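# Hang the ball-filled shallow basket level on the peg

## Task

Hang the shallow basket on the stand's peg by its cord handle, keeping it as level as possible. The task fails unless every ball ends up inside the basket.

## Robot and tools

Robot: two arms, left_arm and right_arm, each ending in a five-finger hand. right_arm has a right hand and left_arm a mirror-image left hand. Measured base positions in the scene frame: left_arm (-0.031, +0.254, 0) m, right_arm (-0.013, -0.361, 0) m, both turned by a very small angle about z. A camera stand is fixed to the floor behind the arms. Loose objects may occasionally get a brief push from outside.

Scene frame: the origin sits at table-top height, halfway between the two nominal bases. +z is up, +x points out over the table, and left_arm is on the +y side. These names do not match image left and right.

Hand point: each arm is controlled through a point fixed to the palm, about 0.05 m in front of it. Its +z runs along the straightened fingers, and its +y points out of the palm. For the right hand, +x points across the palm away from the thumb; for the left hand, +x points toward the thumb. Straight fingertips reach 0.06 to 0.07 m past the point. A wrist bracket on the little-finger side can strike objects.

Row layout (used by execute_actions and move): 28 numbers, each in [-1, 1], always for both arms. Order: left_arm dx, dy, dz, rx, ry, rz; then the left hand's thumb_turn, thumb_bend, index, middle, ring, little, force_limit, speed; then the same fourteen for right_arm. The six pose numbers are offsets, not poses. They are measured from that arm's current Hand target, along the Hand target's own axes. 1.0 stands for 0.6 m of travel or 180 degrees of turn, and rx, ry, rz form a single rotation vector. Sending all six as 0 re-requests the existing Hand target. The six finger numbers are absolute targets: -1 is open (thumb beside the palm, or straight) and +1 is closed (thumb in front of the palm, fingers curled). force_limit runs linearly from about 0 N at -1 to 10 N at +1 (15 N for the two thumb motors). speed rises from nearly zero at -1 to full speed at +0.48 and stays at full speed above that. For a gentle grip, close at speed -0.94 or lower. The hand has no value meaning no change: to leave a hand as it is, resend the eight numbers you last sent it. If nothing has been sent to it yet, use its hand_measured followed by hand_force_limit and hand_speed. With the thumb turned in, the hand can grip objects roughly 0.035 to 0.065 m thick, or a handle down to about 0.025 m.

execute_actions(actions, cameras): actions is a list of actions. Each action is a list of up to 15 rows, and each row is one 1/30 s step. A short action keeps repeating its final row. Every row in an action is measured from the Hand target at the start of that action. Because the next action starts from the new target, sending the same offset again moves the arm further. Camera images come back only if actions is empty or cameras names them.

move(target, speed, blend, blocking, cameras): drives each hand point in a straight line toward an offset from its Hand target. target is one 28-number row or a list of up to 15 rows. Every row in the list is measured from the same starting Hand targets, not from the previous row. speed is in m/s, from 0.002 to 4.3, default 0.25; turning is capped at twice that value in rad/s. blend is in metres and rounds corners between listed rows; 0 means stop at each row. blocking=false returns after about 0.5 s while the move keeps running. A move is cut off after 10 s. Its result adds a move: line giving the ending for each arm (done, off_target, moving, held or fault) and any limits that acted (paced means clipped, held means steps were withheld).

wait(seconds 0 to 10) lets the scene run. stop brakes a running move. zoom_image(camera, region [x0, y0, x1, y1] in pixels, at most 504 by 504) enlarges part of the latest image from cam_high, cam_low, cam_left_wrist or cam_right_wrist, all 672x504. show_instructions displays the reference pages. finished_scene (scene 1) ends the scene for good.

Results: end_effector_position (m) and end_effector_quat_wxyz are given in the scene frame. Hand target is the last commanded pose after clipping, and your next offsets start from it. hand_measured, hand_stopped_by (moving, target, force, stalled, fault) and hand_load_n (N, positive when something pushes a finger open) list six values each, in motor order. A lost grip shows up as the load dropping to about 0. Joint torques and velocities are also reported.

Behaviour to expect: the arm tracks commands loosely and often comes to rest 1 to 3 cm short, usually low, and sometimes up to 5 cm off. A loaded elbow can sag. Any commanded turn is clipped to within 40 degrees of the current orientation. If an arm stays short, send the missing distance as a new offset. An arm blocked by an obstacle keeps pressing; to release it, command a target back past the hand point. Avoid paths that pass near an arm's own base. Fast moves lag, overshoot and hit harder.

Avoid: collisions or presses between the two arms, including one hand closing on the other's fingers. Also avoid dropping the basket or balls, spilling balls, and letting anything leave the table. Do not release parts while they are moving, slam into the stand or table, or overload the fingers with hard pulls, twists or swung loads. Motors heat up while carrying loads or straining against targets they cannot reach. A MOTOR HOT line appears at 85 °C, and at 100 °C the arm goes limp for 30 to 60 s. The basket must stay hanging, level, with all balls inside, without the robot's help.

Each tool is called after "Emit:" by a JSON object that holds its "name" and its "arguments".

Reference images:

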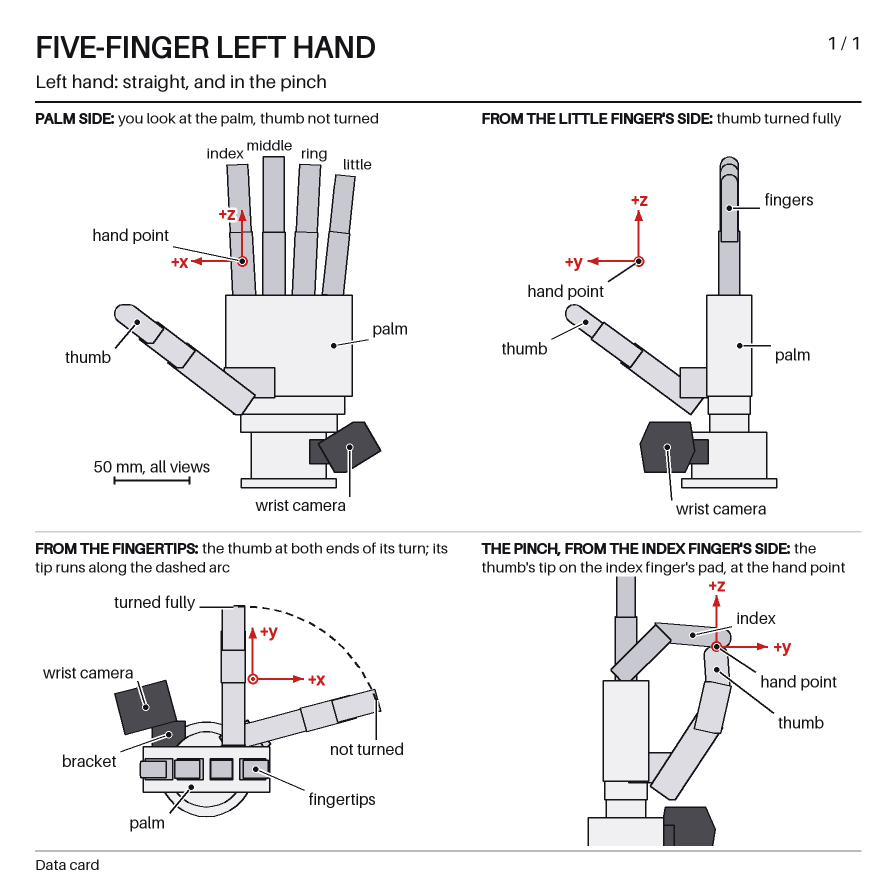

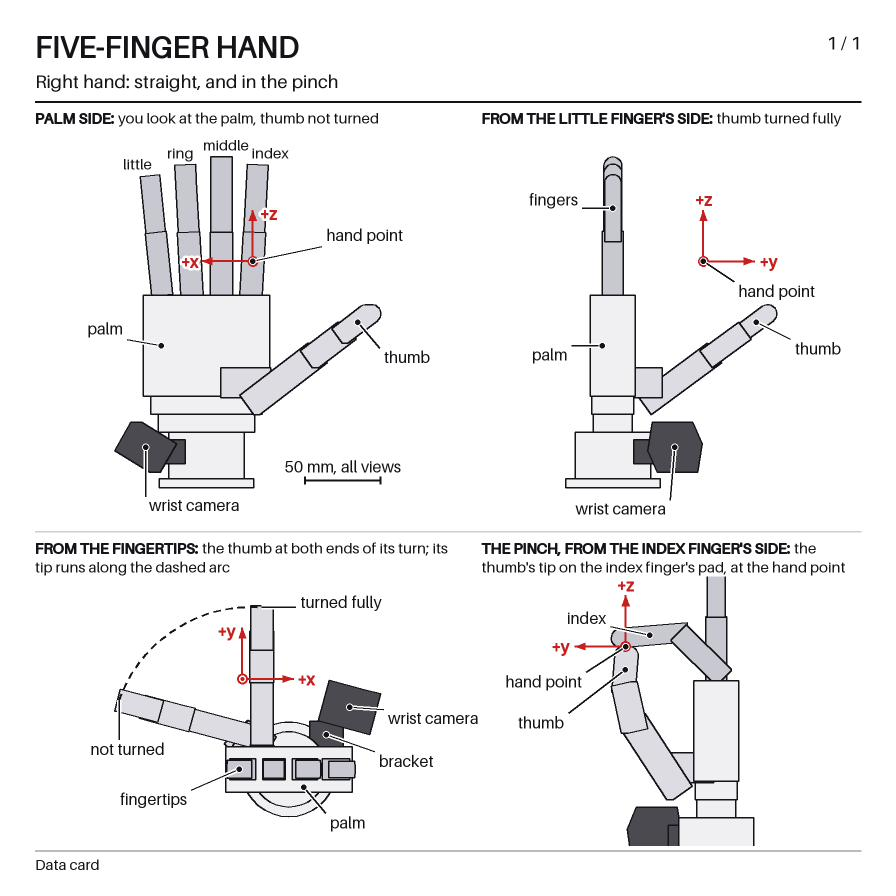

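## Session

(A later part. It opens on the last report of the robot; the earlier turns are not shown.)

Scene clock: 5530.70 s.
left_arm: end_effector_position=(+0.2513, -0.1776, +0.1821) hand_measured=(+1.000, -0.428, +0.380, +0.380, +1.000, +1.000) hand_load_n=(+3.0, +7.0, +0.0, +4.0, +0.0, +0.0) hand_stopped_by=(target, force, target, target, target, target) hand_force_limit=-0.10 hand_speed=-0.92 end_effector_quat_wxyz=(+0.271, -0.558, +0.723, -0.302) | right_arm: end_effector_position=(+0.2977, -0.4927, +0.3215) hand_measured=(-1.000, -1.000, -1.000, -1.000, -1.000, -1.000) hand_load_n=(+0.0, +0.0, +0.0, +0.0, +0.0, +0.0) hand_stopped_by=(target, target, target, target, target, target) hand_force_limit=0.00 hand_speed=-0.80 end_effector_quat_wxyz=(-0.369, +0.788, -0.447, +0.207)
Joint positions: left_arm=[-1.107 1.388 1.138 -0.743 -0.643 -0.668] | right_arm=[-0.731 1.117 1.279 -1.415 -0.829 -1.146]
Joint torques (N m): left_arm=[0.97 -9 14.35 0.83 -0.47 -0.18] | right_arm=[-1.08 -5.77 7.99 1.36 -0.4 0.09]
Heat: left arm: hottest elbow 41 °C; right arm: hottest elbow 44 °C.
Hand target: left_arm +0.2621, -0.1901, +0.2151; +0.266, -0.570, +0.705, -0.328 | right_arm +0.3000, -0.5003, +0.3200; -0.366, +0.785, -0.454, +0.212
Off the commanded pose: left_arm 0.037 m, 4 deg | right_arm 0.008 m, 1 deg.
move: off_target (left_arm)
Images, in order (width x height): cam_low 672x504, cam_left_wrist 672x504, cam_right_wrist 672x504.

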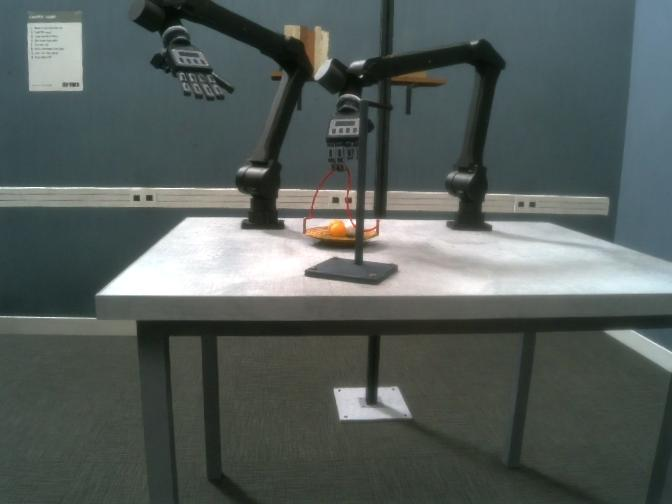

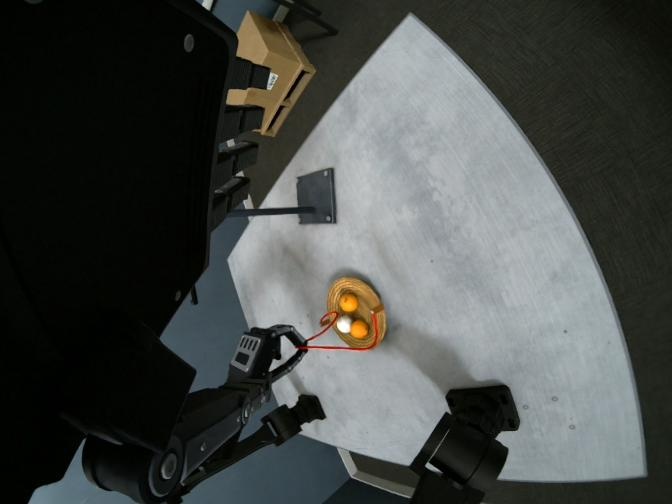

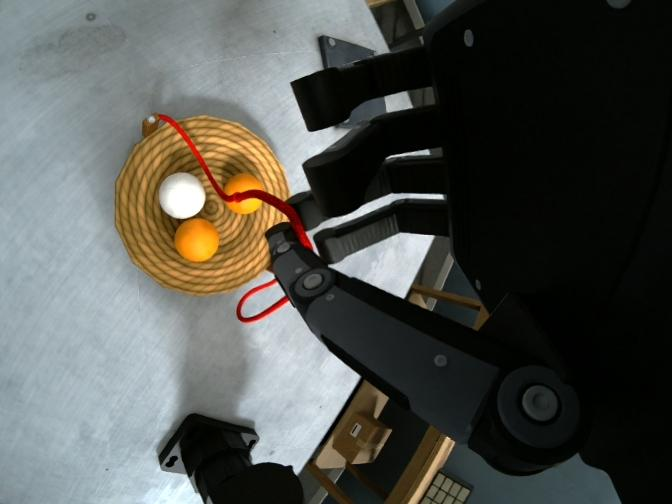

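Emit:
{"name": "move", "arguments": {"target": [-0.01957, -0.07195, -0.03097, 0, 0, 0, 1, -0.30, 0.38, 0.38, 1, 1, -0.1, -0.92, 0, 0, 0, 0, 0, 0, -1, -1, -1, -1, -1, -1, 0, -0.8], "speed": 0.05, "cameras": ["cam_right_wrist", "cam_left_wrist", "cam_low"]}}

Emit:
{"name": "zoom_image", "arguments": {"camera": "cam_low", "region": [280, 90, 420, 260]}}

Emit:
{"name": "zoom_image", "arguments": {"camera": "cam_left_wrist", "region": [240, 240, 410, 370]}}

Scene clock: 5565.80 s.
left_arm: end_effector_position=(+0.2689, -0.1733, +0.2278) hand_measured=(+1.000, -0.428, +0.380, +0.380, +1.000, +1.000) hand_load_n=(+3.0, +7.0, +0.0, +4.5, +0.0, +0.0) hand_stopped_by=(target, force, target, target, target, target) hand_force_limit=-0.10 hand_speed=-0.92 end_effector_quat_wxyz=(+0.268, -0.571, +0.713, -0.306) | right_arm: end_effector_position=(+0.2977, -0.4927, +0.3215) hand_measured=(-1.000, -1.000, -1.000, -1.000, -1.000, -1.000) hand_load_n=(+0.0, +0.0, +0.0, +0.0, +0.0, +0.0) hand_stopped_by=(target, target, target, target, target, target) hand_force_limit=0.00 hand_speed=-0.80 end_effector_quat_wxyz=(-0.369, +0.788, -0.447, +0.207)
Joint positions: left_arm=[-1.066 1.367 1.234 -0.835 -0.623 -0.659] | right_arm=[-0.731 1.117 1.279 -1.415 -0.829 -1.146]
Joint torques (N m): left_arm=[0.38 -8.47 14.82 0.7 -0.29 0.2] | right_arm=[-1.32 -4.89 7.92 1.25 -0.42 0.13]
Heat: left arm: hottest elbow 45 °C; right arm: hottest elbow 44 °C.
Hand target: left_arm +0.2777, -0.1815, +0.2598; +0.265, -0.570, +0.705, -0.328 | right_arm +0.3000, -0.5003, +0.3200; -0.366, +0.785, -0.454, +0.212
Off the commanded pose: left_arm 0.034 m, 3 deg | right_arm 0.008 m, 1 deg.
move: off_target (left_arm)
Images, in order (width x height): cam_low 672x504, cam_left_wrist 672x504, cam_right_wrist 672x504.

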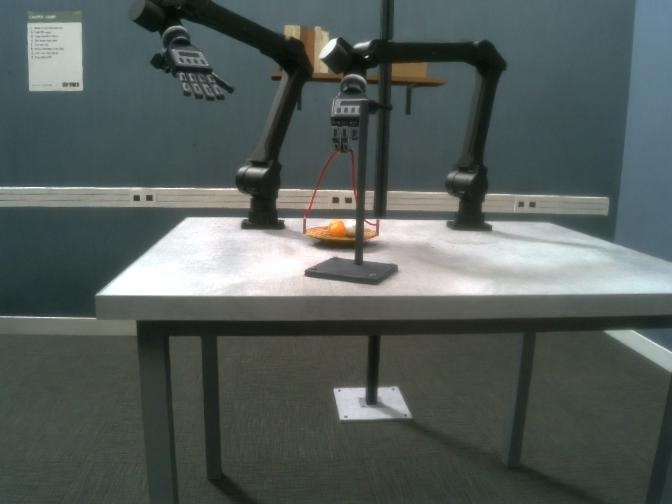

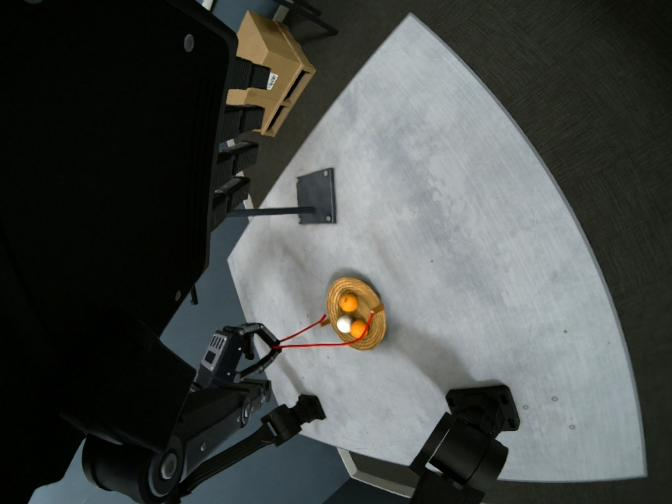

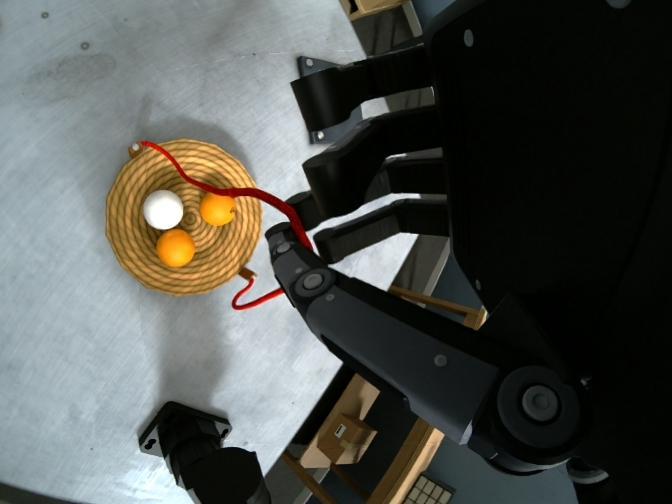

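Scaled by 2.965 from the camera's 672x504 image, which has a finer 960x720 frame.

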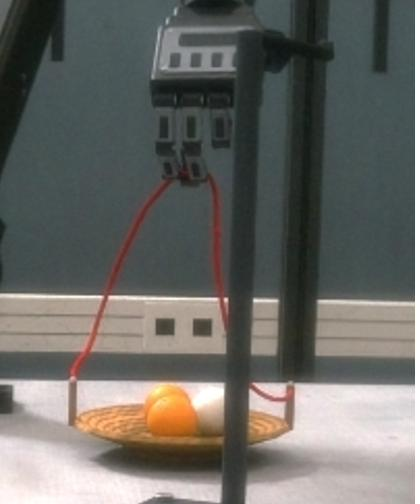

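Scaled by 2.965 from the camera's 672x504 image, which has a finer 960x720 frame.

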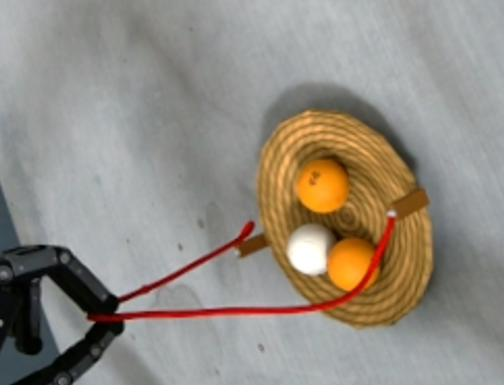

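Emit:
{"name": "move", "arguments": {"target": [-0.00492, -0.01974, -0.01797, 0, 0, 0, 1, -0.30, 0.38, 0.38, 1, 1, -0.1, -0.92, 0, 0, 0, 0, 0, 0, -1, -1, -1, -1, -1, -1, 0, -0.8], "speed": 0.04, "cameras": ["cam_low", "cam_left_wrist"]}}

Emit:
{"name": "zoom_image", "arguments": {"camera": "cam_low", "region": [280, 90, 420, 260]}}

Emit:
{"name": "zoom_image", "arguments": {"camera": "cam_left_wrist", "region": [240, 240, 410, 370]}}

Scene clock: 5587.13 s.
left_arm: end_effector_position=(+0.2691, -0.1714, +0.2442) hand_measured=(+1.000, -0.428, +0.380, +0.380, +1.000, +1.000) hand_load_n=(+3.0, +7.0, +0.0, +4.5, +0.0, +0.0) hand_stopped_by=(target, force, target, target, target, target) hand_force_limit=-0.10 hand_speed=-0.92 end_effector_quat_wxyz=(+0.268, -0.570, +0.713, -0.307) | right_arm: end_effector_position=(+0.2977, -0.4927, +0.3215) hand_measured=(-1.000, -1.000, -1.000, -1.000, -1.000, -1.000) hand_load_n=(+0.0, +0.0, +0.0, -0.5, +0.0, +0.0) hand_stopped_by=(target, target, target, target, target, target) hand_force_limit=0.00 hand_speed=-0.80 end_effector_quat_wxyz=(-0.369, +0.788, -0.447, +0.207)
Joint positions: left_arm=[-1.063 1.358 1.267 -0.875 -0.621 -0.656] | right_arm=[-0.731 1.117 1.279 -1.415 -0.829 -1.146]
Joint torques (N m): left_arm=[0.73 -8.64 14.75 0.65 -0.29 0.21] | right_arm=[-1.2 -5.71 7.84 1.33 -0.44 0.07]
Heat: left arm: hottest elbow 45 °C; right arm: hottest elbow 44 °C.
Hand target: left_arm +0.2777, -0.1784, +0.2761; +0.266, -0.570, +0.705, -0.328 | right_arm +0.3000, -0.5003, +0.3200; -0.366, +0.785, -0.454, +0.212
Off the commanded pose: left_arm 0.033 m, 3 deg | right_arm 0.008 m, 1 deg.
move: off_target (left_arm)
Images, in order (width x height): cam_low 672x504, cam_left_wrist 672x504.

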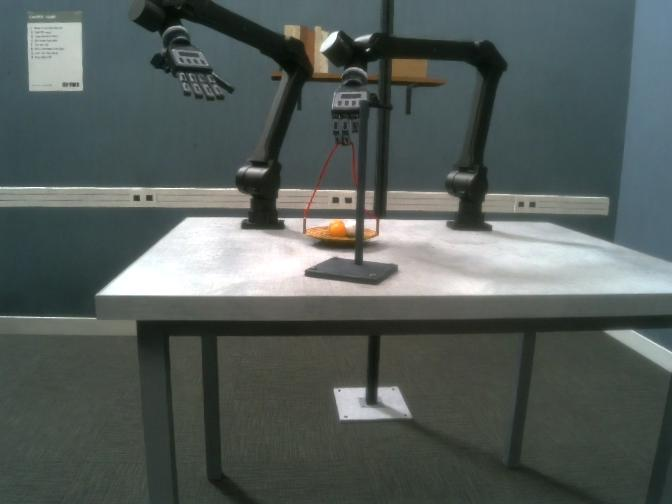

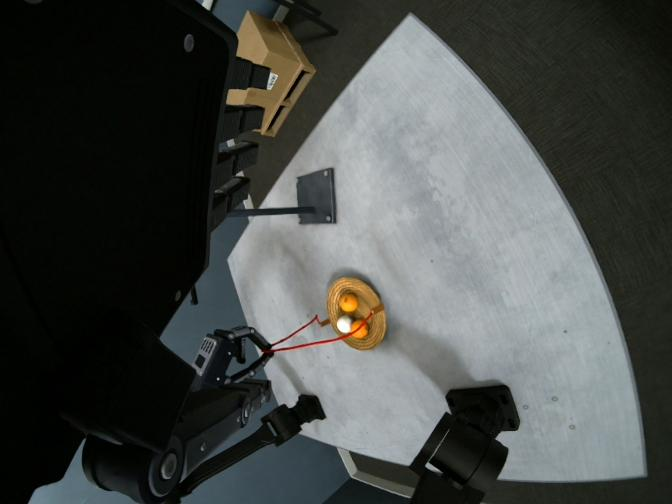

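Scaled by 2.965 from the camera's 672x504 image, which has a finer 960x720 frame.

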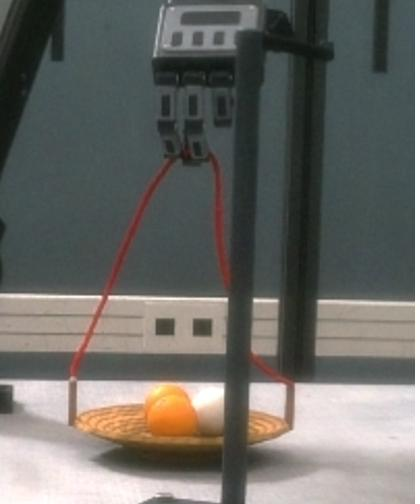

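Scaled by 2.965 from the camera's 672x504 image, which has a finer 960x720 frame.

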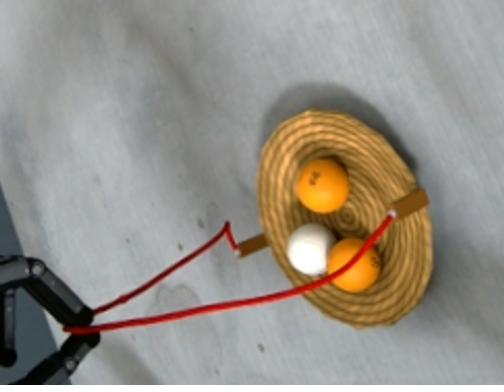

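Emit:
{"name": "execute_actions", "arguments": {"actions": [[[0, 0, 0, 0, 0, 0, 1, -0.45, 0.38, 0.38, 1, 1, -0.1, -0.92, 0, 0, 0, 0, 0, 0, -1, -1, -1, -1, -1, -1, 0, -0.8]]], "cameras": ["cam_right_wrist"]}}

Emit:
{"name": "zoom_image", "arguments": {"camera": "cam_right_wrist", "region": [200, 120, 400, 320]}}

Scene clock: 5620.20 s.
left_arm: end_effector_position=(+0.2691, -0.1714, +0.2442) hand_measured=(+1.000, -0.452, +0.380, +0.380, +1.000, +1.000) hand_load_n=(+1.5, +2.0, +0.0, +1.5, +0.0, +0.0) hand_stopped_by=(target, target, target, target, target, target) hand_force_limit=-0.10 hand_speed=-0.92 end_effector_quat_wxyz=(+0.268, -0.570, +0.713, -0.307) | right_arm: end_effector_position=(+0.2977, -0.4927, +0.3215) hand_measured=(-1.000, -1.000, -1.000, -1.000, -1.000, -1.000) hand_load_n=(+0.0, +0.0, +0.0, +0.0, -0.5, +0.0) hand_stopped_by=(target, target, target, target, target, target) hand_force_limit=0.00 hand_speed=-0.80 end_effector_quat_wxyz=(-0.369, +0.788, -0.447, +0.207)
Joint positions: left_arm=[-1.063 1.358 1.267 -0.875 -0.621 -0.656] | right_arm=[-0.731 1.117 1.279 -1.415 -0.829 -1.146]
Joint torques (N m): left_arm=[0.38 -8.94 14.82 0.92 -0.25 0.17] | right_arm=[-1.14 -5.71 7.94 1.33 -0.41 0.1]
Heat: left arm: hottest elbow 46 °C; right arm: hottest elbow 44 °C.
Hand target: left_arm +0.2778, -0.1784, +0.2761; +0.265, -0.570, +0.705, -0.328 | right_arm +0.3000, -0.5003, +0.3200; -0.366, +0.785, -0.454, +0.212
Off the commanded pose: left_arm 0.034 m, 3 deg | right_arm 0.008 m, 1 deg.
Images, in order (width x height): cam_right_wrist 672x504.

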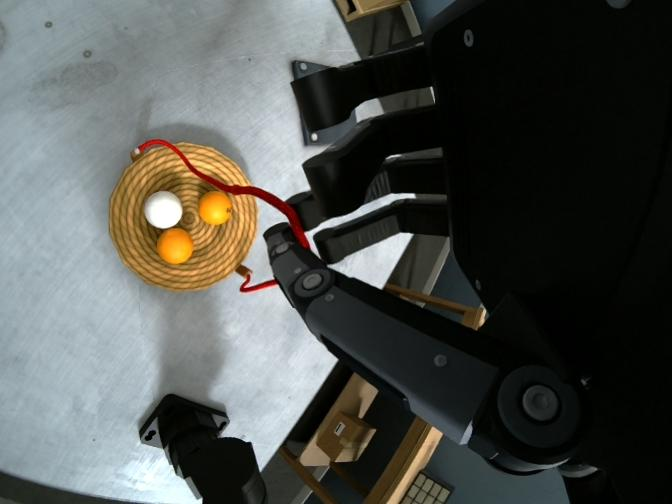

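Scaled by 2.520 from the camera's 672x504 image, which has a finer 960x720 frame.

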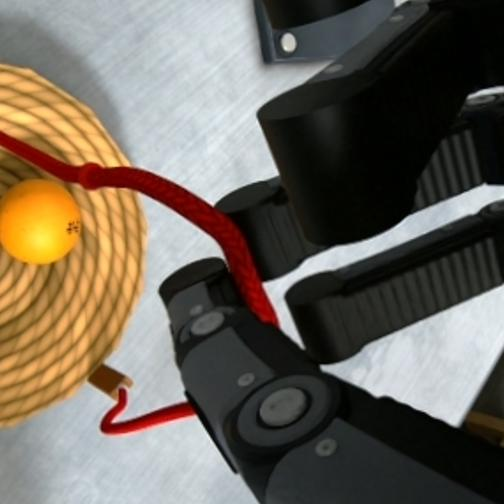

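Emit:
{"name": "move", "arguments": {"target": [0, -0.01276, -0.01073, 0, 0, 0, 1, -0.45, 0.38, 0.38, 1, 1, -0.1, -0.92, 0, 0, 0, 0, 0, 0, -1, -1, -1, -1, -1, -1, 0, -0.8], "speed": 0.03, "cameras": ["cam_low", "cam_left_wrist"]}}

Emit:
{"name": "zoom_image", "arguments": {"camera": "cam_low", "region": [280, 90, 420, 260]}}

Emit:
{"name": "zoom_image", "arguments": {"camera": "cam_left_wrist", "region": [240, 240, 410, 370]}}

Scene clock: 5627.70 s.
left_arm: end_effector_position=(+0.2693, -0.1717, +0.2533) hand_measured=(+1.000, -0.452, +0.380, +0.380, +1.000, +1.000) hand_load_n=(+1.0, +2.0, +0.0, +1.5, +0.0, +0.0) hand_stopped_by=(target, target, target, target, target, target) hand_force_limit=-0.10 hand_speed=-0.92 end_effector_quat_wxyz=(+0.268, -0.570, +0.714, -0.306) | right_arm: end_effector_position=(+0.2977, -0.4927, +0.3215) hand_measured=(-1.000, -1.000, -1.000, -1.000, -1.000, -1.000) hand_load_n=(+0.0, +0.0, +0.0, +0.0, +0.0, +0.0) hand_stopped_by=(target, target, target, target, target, target) hand_force_limit=0.00 hand_speed=-0.80 end_effector_quat_wxyz=(-0.369, +0.788, -0.447, +0.207)
Joint positions: left_arm=[-1.063 1.358 1.292 -0.901 -0.621 -0.656] | right_arm=[-0.731 1.117 1.279 -1.415 -0.829 -1.146]
Joint torques (N m): left_arm=[0.15 -8.29 15.01 0.96 -0.28 0.16] | right_arm=[-0.79 -5.48 7.68 1.39 -0.42 0.11]
Heat: left arm: hottest elbow 46 °C; right arm: hottest elbow 44 °C.
Hand target: left_arm +0.2778, -0.1784, +0.2860; +0.266, -0.570, +0.705, -0.328 | right_arm +0.3000, -0.5003, +0.3200; -0.366, +0.785, -0.454, +0.212
Off the commanded pose: left_arm 0.034 m, 3 deg | right_arm 0.008 m, 1 deg.
move: off_target (left_arm)
Images, in order (width x height): cam_low 672x504, cam_left_wrist 672x504.

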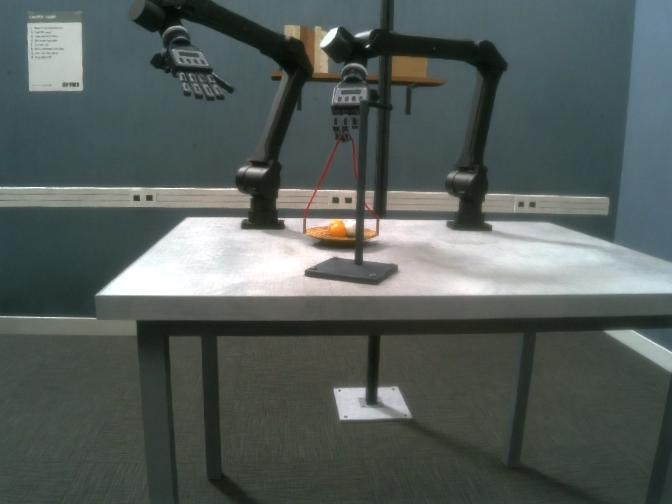

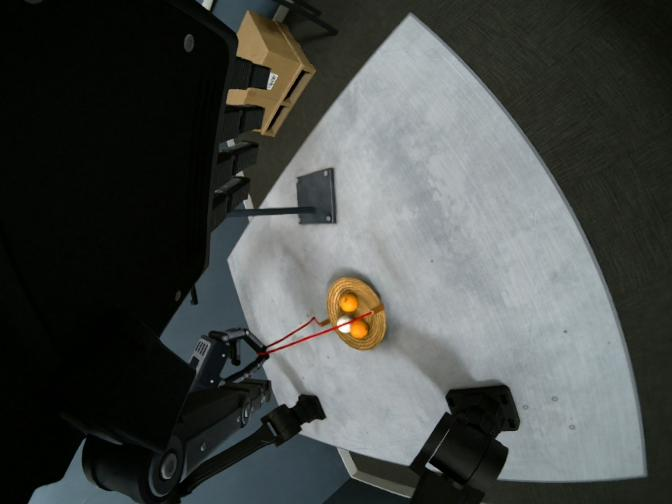

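Scaled by 2.965 from the camera's 672x504 image, which has a finer 960x720 frame.

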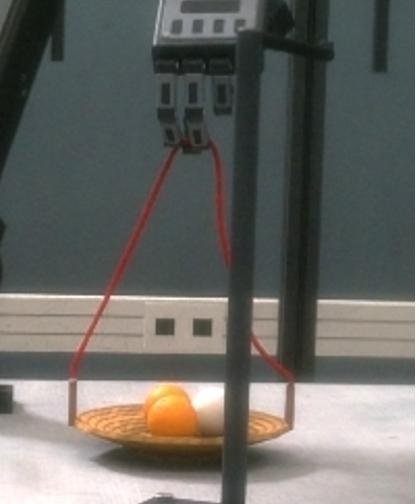

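Scaled by 2.965 from the camera's 672x504 image, which has a finer 960x720 frame.

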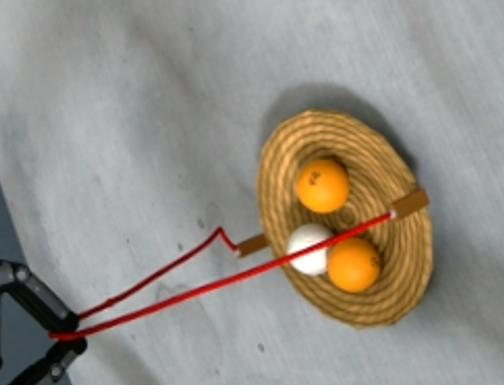

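Emit:
{"name": "execute_actions", "arguments": {"actions": [[[0, 0, 0, 0, 0, 0, 1, -0.465, 0.38, 0.38, 1, 1, -0.1, -0.92, 0, 0, 0, 0, 0, 0, -1, -1, -1, -1, -1, -1, 0, -0.8]]], "cameras": ["cam_low", "cam_right_wrist"]}}

Emit:
{"name": "zoom_image", "arguments": {"camera": "cam_low", "region": [280, 90, 420, 260]}}

Emit:
{"name": "zoom_image", "arguments": {"camera": "cam_right_wrist", "region": [200, 120, 400, 320]}}

Scene clock: 5643.97 s.
left_arm: end_effector_position=(+0.2692, -0.1716, +0.2533) hand_measured=(+1.000, -0.466, +0.380, +0.380, +1.000, +1.000) hand_load_n=(+0.5, +0.0, +0.0, +0.0, +0.0, +0.0) hand_stopped_by=(target, target, target, target, target, target) hand_force_limit=-0.10 hand_speed=-0.92 end_effector_quat_wxyz=(+0.268, -0.570, +0.714, -0.306) | right_arm: end_effector_position=(+0.2977, -0.4927, +0.3215) hand_measured=(-1.000, -1.000, -1.000, -1.000, -1.000, -1.000) hand_load_n=(+0.0, +0.0, +0.0, +0.0, +0.0, +0.0) hand_stopped_by=(target, target, target, target, target, target) hand_force_limit=0.00 hand_speed=-0.80 end_effector_quat_wxyz=(-0.369, +0.788, -0.447, +0.207)
Joint positions: left_arm=[-1.063 1.358 1.292 -0.901 -0.621 -0.656] | right_arm=[-0.731 1.117 1.279 -1.415 -0.829 -1.146]
Joint torques (N m): left_arm=[0.5 -8.41 14.9 0.92 -0.28 0.17] | right_arm=[-1.44 -5.42 7.75 1.1 -0.38 0.14]
Heat: left arm: hottest elbow 45 °C; right arm: hottest elbow 44 °C.
Hand target: left_arm +0.2777, -0.1784, +0.2860; +0.266, -0.570, +0.705, -0.328 | right_arm +0.3000, -0.5003, +0.3200; -0.366, +0.785, -0.454, +0.212
Off the commanded pose: left_arm 0.035 m, 3 deg | right_arm 0.008 m, 1 deg.
Images, in order (width x height): cam_low 672x504, cam_right_wrist 672x504.

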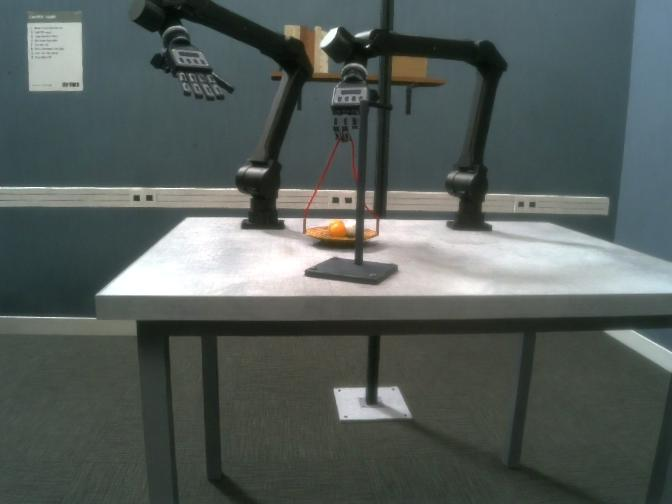

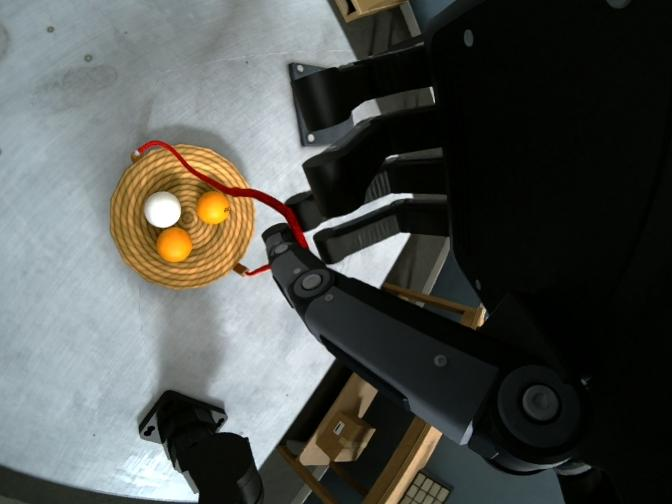

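Scaled by 2.965 from the camera's 672x504 image, which has a finer 960x720 frame.

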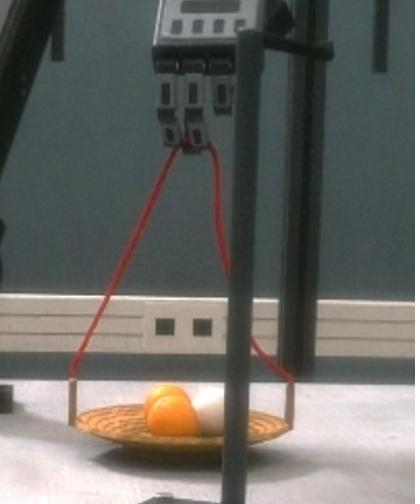

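Scaled by 2.520 from the camera's 672x504 image, which has a finer 960x720 frame.

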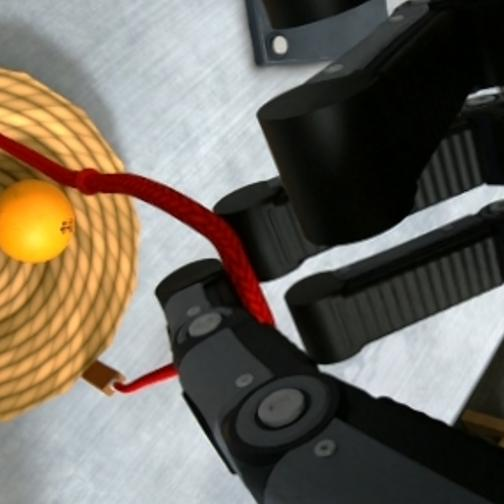

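Emit:
{"name": "move", "arguments": {"target": [0, -0.0051, -0.00429, 0, 0, 0, 1, -0.465, 0.38, 0.38, 1, 1, -0.1, -0.92, 0, 0, 0, 0, 0, 0, -1, -1, -1, -1, -1, -1, 0, -0.8], "speed": 0.02, "cameras": ["cam_low", "cam_right_wrist", "cam_left_wrist"]}}

Emit:
{"name": "zoom_image", "arguments": {"camera": "cam_low", "region": [280, 90, 420, 260]}}

Emit:
{"name": "zoom_image", "arguments": {"camera": "cam_right_wrist", "region": [200, 120, 400, 320]}}

Emit:
{"name": "zoom_image", "arguments": {"camera": "cam_left_wrist", "region": [240, 240, 410, 370]}}

Scene clock: 5654.77 s.
left_arm: end_effector_position=(+0.2693, -0.1718, +0.2570) hand_measured=(+1.000, -0.466, +0.380, +0.380, +1.000, +1.000) hand_load_n=(+0.0, +0.5, +0.0, +0.0, +0.0, +0.0) hand_stopped_by=(target, target, target, target, target, target) hand_force_limit=-0.10 hand_speed=-0.92 end_effector_quat_wxyz=(+0.268, -0.570, +0.714, -0.306) | right_arm: end_effector_position=(+0.2977, -0.4927, +0.3215) hand_measured=(-1.000, -1.000, -1.000, -1.000, -1.000, -1.000) hand_load_n=(+0.0, +0.0, +0.0, +0.0, +0.0, +0.0) hand_stopped_by=(target, target, target, target, target, target) hand_force_limit=0.00 hand_speed=-0.80 end_effector_quat_wxyz=(-0.369, +0.788, -0.447, +0.207)
Joint positions: left_arm=[-1.063 1.358 1.302 -0.911 -0.621 -0.656] | right_arm=[-0.731 1.117 1.279 -1.415 -0.829 -1.146]
Joint torques (N m): left_arm=[0.79 -8.64 14.93 0.87 -0.27 0.16] | right_arm=[-1.44 -5.01 7.8 1.32 -0.34 0.1]
Heat: left arm: hottest elbow 45 °C; right arm: hottest elbow 44 °C.
Hand target: left_arm +0.2777, -0.1784, +0.2899; +0.265, -0.570, +0.705, -0.328 | right_arm +0.3000, -0.5003, +0.3200; -0.366, +0.785, -0.454, +0.212
Off the commanded pose: left_arm 0.035 m, 3 deg | right_arm 0.008 m, 1 deg.
move: off_target (left_arm)
Images, in order (width x height): cam_low 672x504, cam_left_wrist 672x504, cam_right_wrist 672x504.

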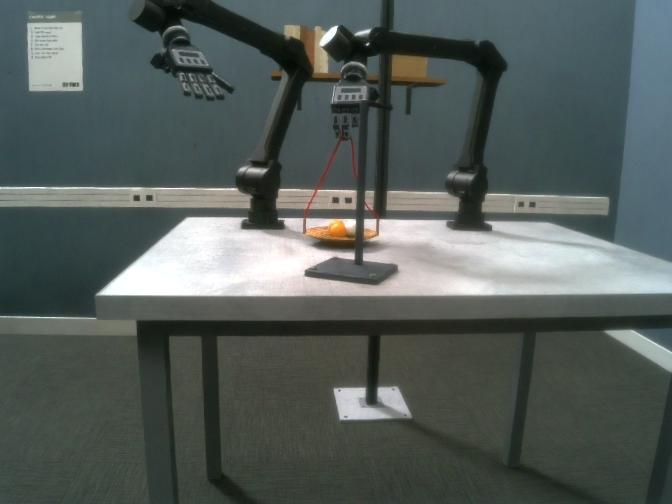

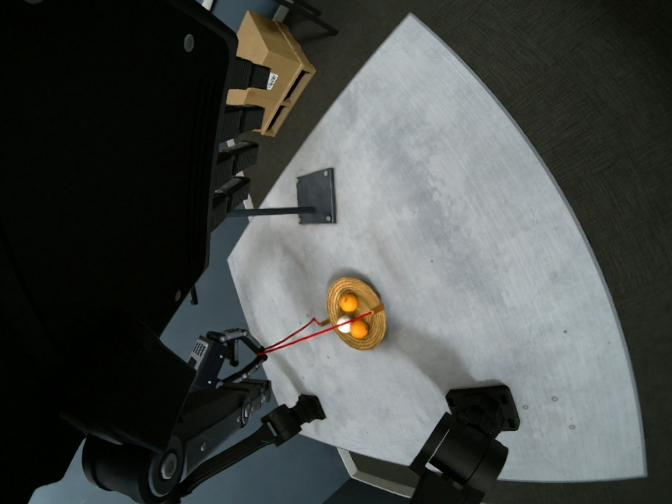

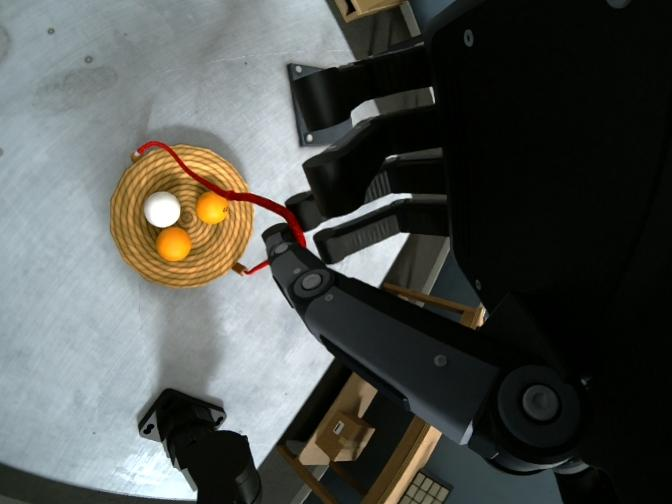

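Scaled by 2.965 from the camera's 672x504 image, which has a finer 960x720 frame.

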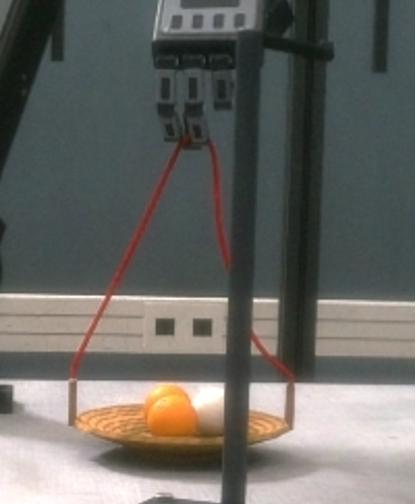

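Scaled by 2.520 from the camera's 672x504 image, which has a finer 960x720 frame.

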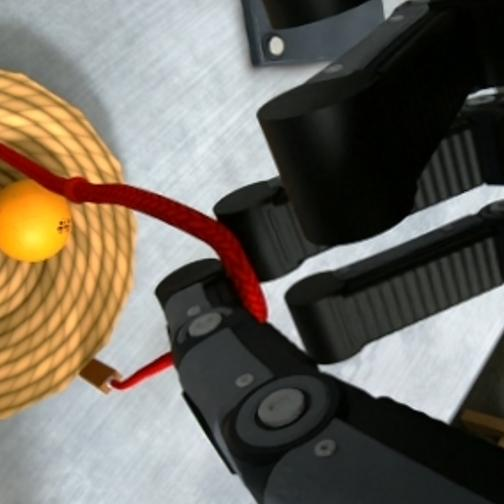

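Scaled by 2.965 from the camera's 672x504 image, which has a finer 960x720 frame.

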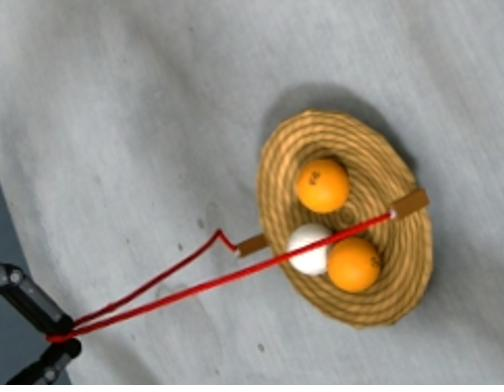

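Emit:
{"name": "move", "arguments": {"target": [0, -0.00638, -0.00537, 0, 0, 0, 1, -0.465, 0.38, 0.38, 1, 1, -0.1, -0.92, 0, 0, 0, 0, 0, 0, -1, -1, -1, -1, -1, -1, 0, -0.8], "speed": 0.02, "cameras": ["cam_low", "cam_right_wrist", "cam_left_wrist"]}}

Emit:
{"name": "zoom_image", "arguments": {"camera": "cam_low", "region": [280, 90, 420, 260]}}

Emit:
{"name": "zoom_image", "arguments": {"camera": "cam_left_wrist", "region": [240, 280, 410, 370]}}

Scene clock: 5669.23 s.
left_arm: end_effector_position=(+0.2692, -0.1719, +0.2615) hand_measured=(+1.000, -0.466, +0.380, +0.380, +1.000, +1.000) hand_load_n=(+0.0, +0.5, +0.0, +0.5, +0.0, +0.0) hand_stopped_by=(target, target, target, target, target, target) hand_force_limit=-0.10 hand_speed=-0.92 end_effector_quat_wxyz=(+0.267, -0.570, +0.714, -0.306) | right_arm: end_effector_position=(+0.2977, -0.4927, +0.3215) hand_measured=(-1.000, -1.000, -1.000, -1.000, -1.000, -1.000) hand_load_n=(+0.0, -0.5, +0.0, +0.0, +0.0, +0.0) hand_stopped_by=(target, target, target, target, target, target) hand_force_limit=0.00 hand_speed=-0.80 end_effector_quat_wxyz=(-0.369, +0.788, -0.447, +0.207)
Joint positions: left_arm=[-1.063 1.358 1.314 -0.924 -0.62 -0.656] | right_arm=[-0.731 1.117 1.279 -1.415 -0.829 -1.146]
Joint torques (N m): left_arm=[0.73 -8.53 15.05 1.06 -0.32 0.16] | right_arm=[-1.73 -5.54 7.83 1.32 -0.41 0.1]
Heat: left arm: hottest elbow 45 °C; right arm: hottest elbow 44 °C.
Hand target: left_arm +0.2777, -0.1784, +0.2949; +0.265, -0.570, +0.705, -0.328 | right_arm +0.3000, -0.5003, +0.3200; -0.366, +0.785, -0.454, +0.212
Off the commanded pose: left_arm 0.035 m, 3 deg | right_arm 0.008 m, 1 deg.
move: off_target (left_arm)
Images, in order (width x height): cam_low 672x504, cam_left_wrist 672x504, cam_right_wrist 672x504.

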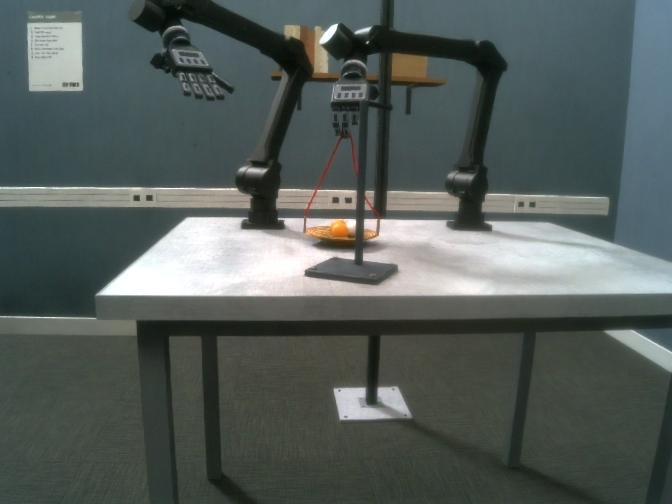

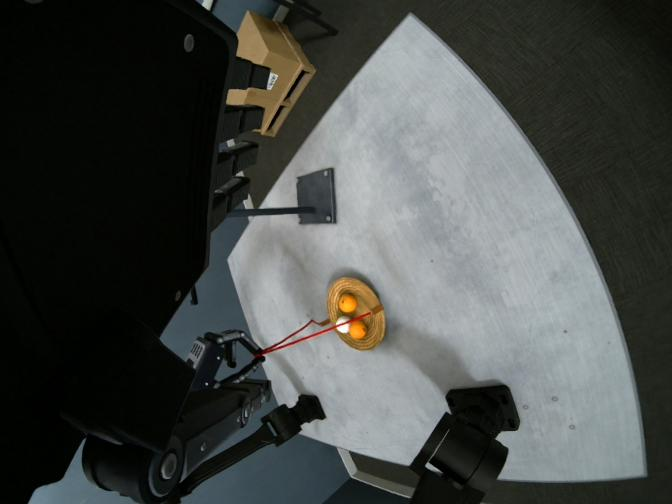

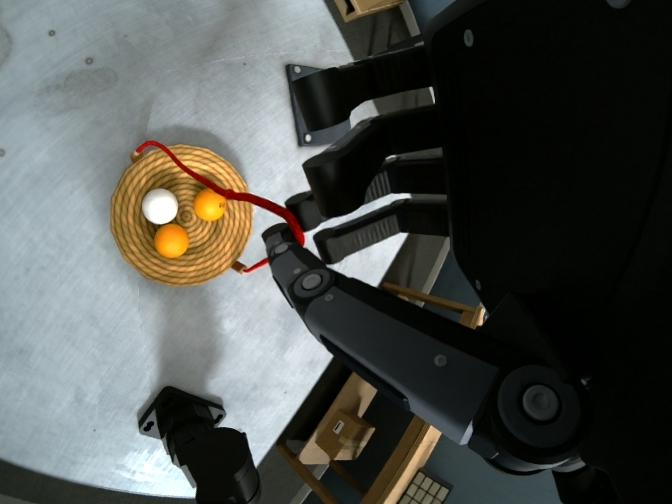

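Scaled by 2.965 from the camera's 672x504 image, which has a finer 960x720 frame.

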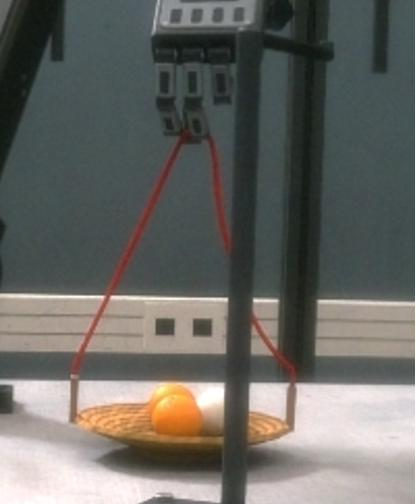

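Scaled by 2.965 from the camera's 672x504 image, which has a finer 960x720 frame.

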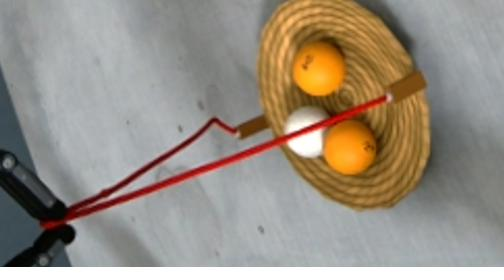

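Emit:
{"name": "execute_actions", "arguments": {"actions": [[[0, 0, 0, 0, 0, 0, 1, -0.38, 0.38, 0.38, 1, 1, 0.0, -0.92, 0, 0, 0, 0, 0, 0, -1, -1, -1, -1, -1, -1, 0, -0.8]],[[0, 0, 0, 0, 0, 0, 1, -0.38, 0.38, 0.38, 1, 1, 0.0, -0.92, 0, 0, 0, 0, 0, 0, -1, -1, -1, -1, -1, -1, 0, -0.8]]], "cameras": []}}

Scene clock: 5744.97 s.
left_arm: end_effector_position=(+0.2692, -0.1718, +0.2615) hand_measured=(+1.000, -0.430, +0.380, +0.380, +1.000, +1.000) hand_load_n=(+2.0, +7.0, +0.0, +4.0, +0.0, +0.0) hand_stopped_by=(target, force, target, target, target, target) hand_force_limit=0.00 hand_speed=-0.92 end_effector_quat_wxyz=(+0.268, -0.570, +0.714, -0.305) | right_arm: end_effector_position=(+0.2977, -0.4927, +0.3215) hand_measured=(-1.000, -1.000, -1.000, -1.000, -1.000, -1.000) hand_load_n=(+0.0, +0.0, +0.0, +0.0, +0.0, +0.0) hand_stopped_by=(target, target, target, target, target, target) hand_force_limit=0.00 hand_speed=-0.80 end_effector_quat_wxyz=(-0.369, +0.788, -0.447, +0.207)
Joint positions: left_arm=[-1.063 1.358 1.314 -0.925 -0.62 -0.656] | right_arm=[-0.731 1.117 1.279 -1.415 -0.829 -1.146]
Joint torques (N m): left_arm=[0.73 -8.64 15.05 0.75 -0.3 0.18] | right_arm=[-1.73 -5.48 7.8 1.39 -0.36 0.11]
Heat: left arm: hottest elbow 45 °C; right arm: hottest elbow 44 °C.
Hand target: left_arm +0.2777, -0.1784, +0.2949; +0.265, -0.570, +0.705, -0.328 | right_arm +0.3000, -0.5003, +0.3200; -0.366, +0.785, -0.454, +0.212
Off the commanded pose: left_arm 0.035 m, 3 deg | right_arm 0.008 m, 1 deg.
No camera images: "cameras" was empty.

Emit:
{"name": "execute_actions", "arguments": {"actions": [], "cameras": ["cam_low", "cam_left_wrist"]}}

Scene clock: 5783.30 s.
left_arm: end_effector_position=(+0.2692, -0.1718, +0.2615) hand_measured=(+1.000, -0.430, +0.380, +0.380, +1.000, +1.000) hand_load_n=(+1.5, +7.0, +0.0, +4.0, +0.0, +0.0) hand_stopped_by=(target, force, target, target, target, target) hand_force_limit=0.00 hand_speed=-0.92 end_effector_quat_wxyz=(+0.268, -0.570, +0.714, -0.305) | right_arm: end_effector_position=(+0.2977, -0.4927, +0.3215) hand_measured=(-1.000, -1.000, -1.000, -1.000, -1.000, -1.000) hand_load_n=(+0.0, +0.0, +0.0, +0.0, +0.0, +0.0) hand_stopped_by=(target, target, target, target, target, target) hand_force_limit=0.00 hand_speed=-0.80 end_effector_quat_wxyz=(-0.369, +0.788, -0.447, +0.207)
Joint positions: left_arm=[-1.063 1.358 1.314 -0.925 -0.62 -0.656] | right_arm=[-0.731 1.117 1.279 -1.415 -0.829 -1.146]
Joint velocities: within noise
Joint torques (N m): left_arm=[0.44 -8.59 14.93 0.85 -0.32 0.16] | right_arm=[-1.26 -6.18 7.99 1.32 -0.4 0.12]
Motor temperatures (°C): left_arm=[30 34 45 31 29 30] | right_arm=[28 33 44 30 28 30]
Heat: left arm: hottest elbow 45 °C; right arm: hottest elbow 44 °C.
Hand target: left_arm +0.2777, -0.1784, +0.2949; +0.265, -0.570, +0.705, -0.328 | right_arm +0.3000, -0.5003, +0.3200; -0.366, +0.785, -0.454, +0.212
Off the commanded pose: left_arm 0.035 m, 3 deg | right_arm 0.008 m, 1 deg.
Images, in order (width x height): cam_low 672x504, cam_left_wrist 672x504.

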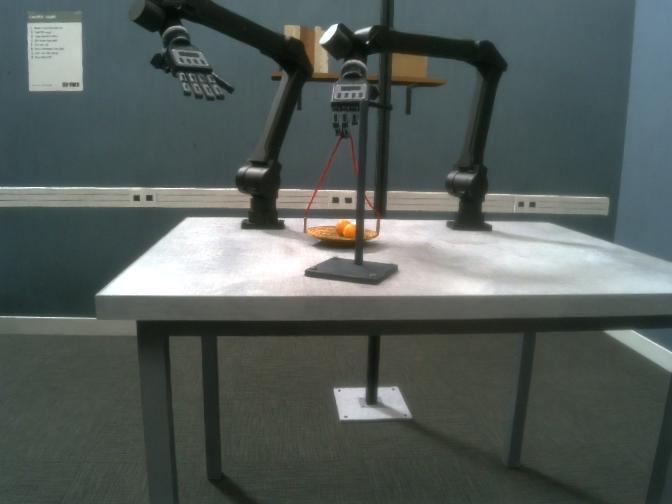

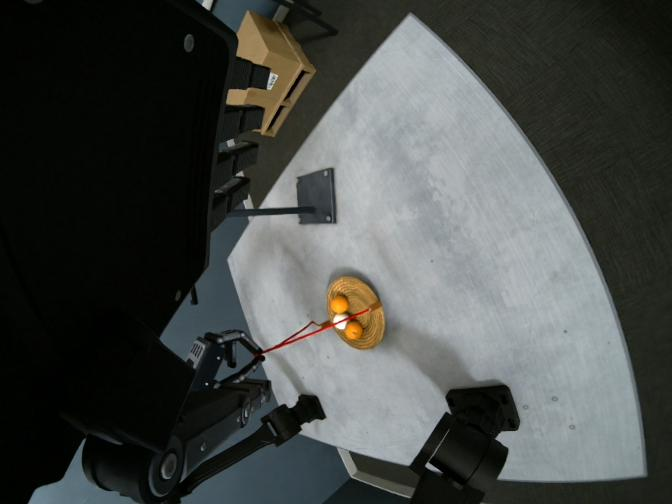

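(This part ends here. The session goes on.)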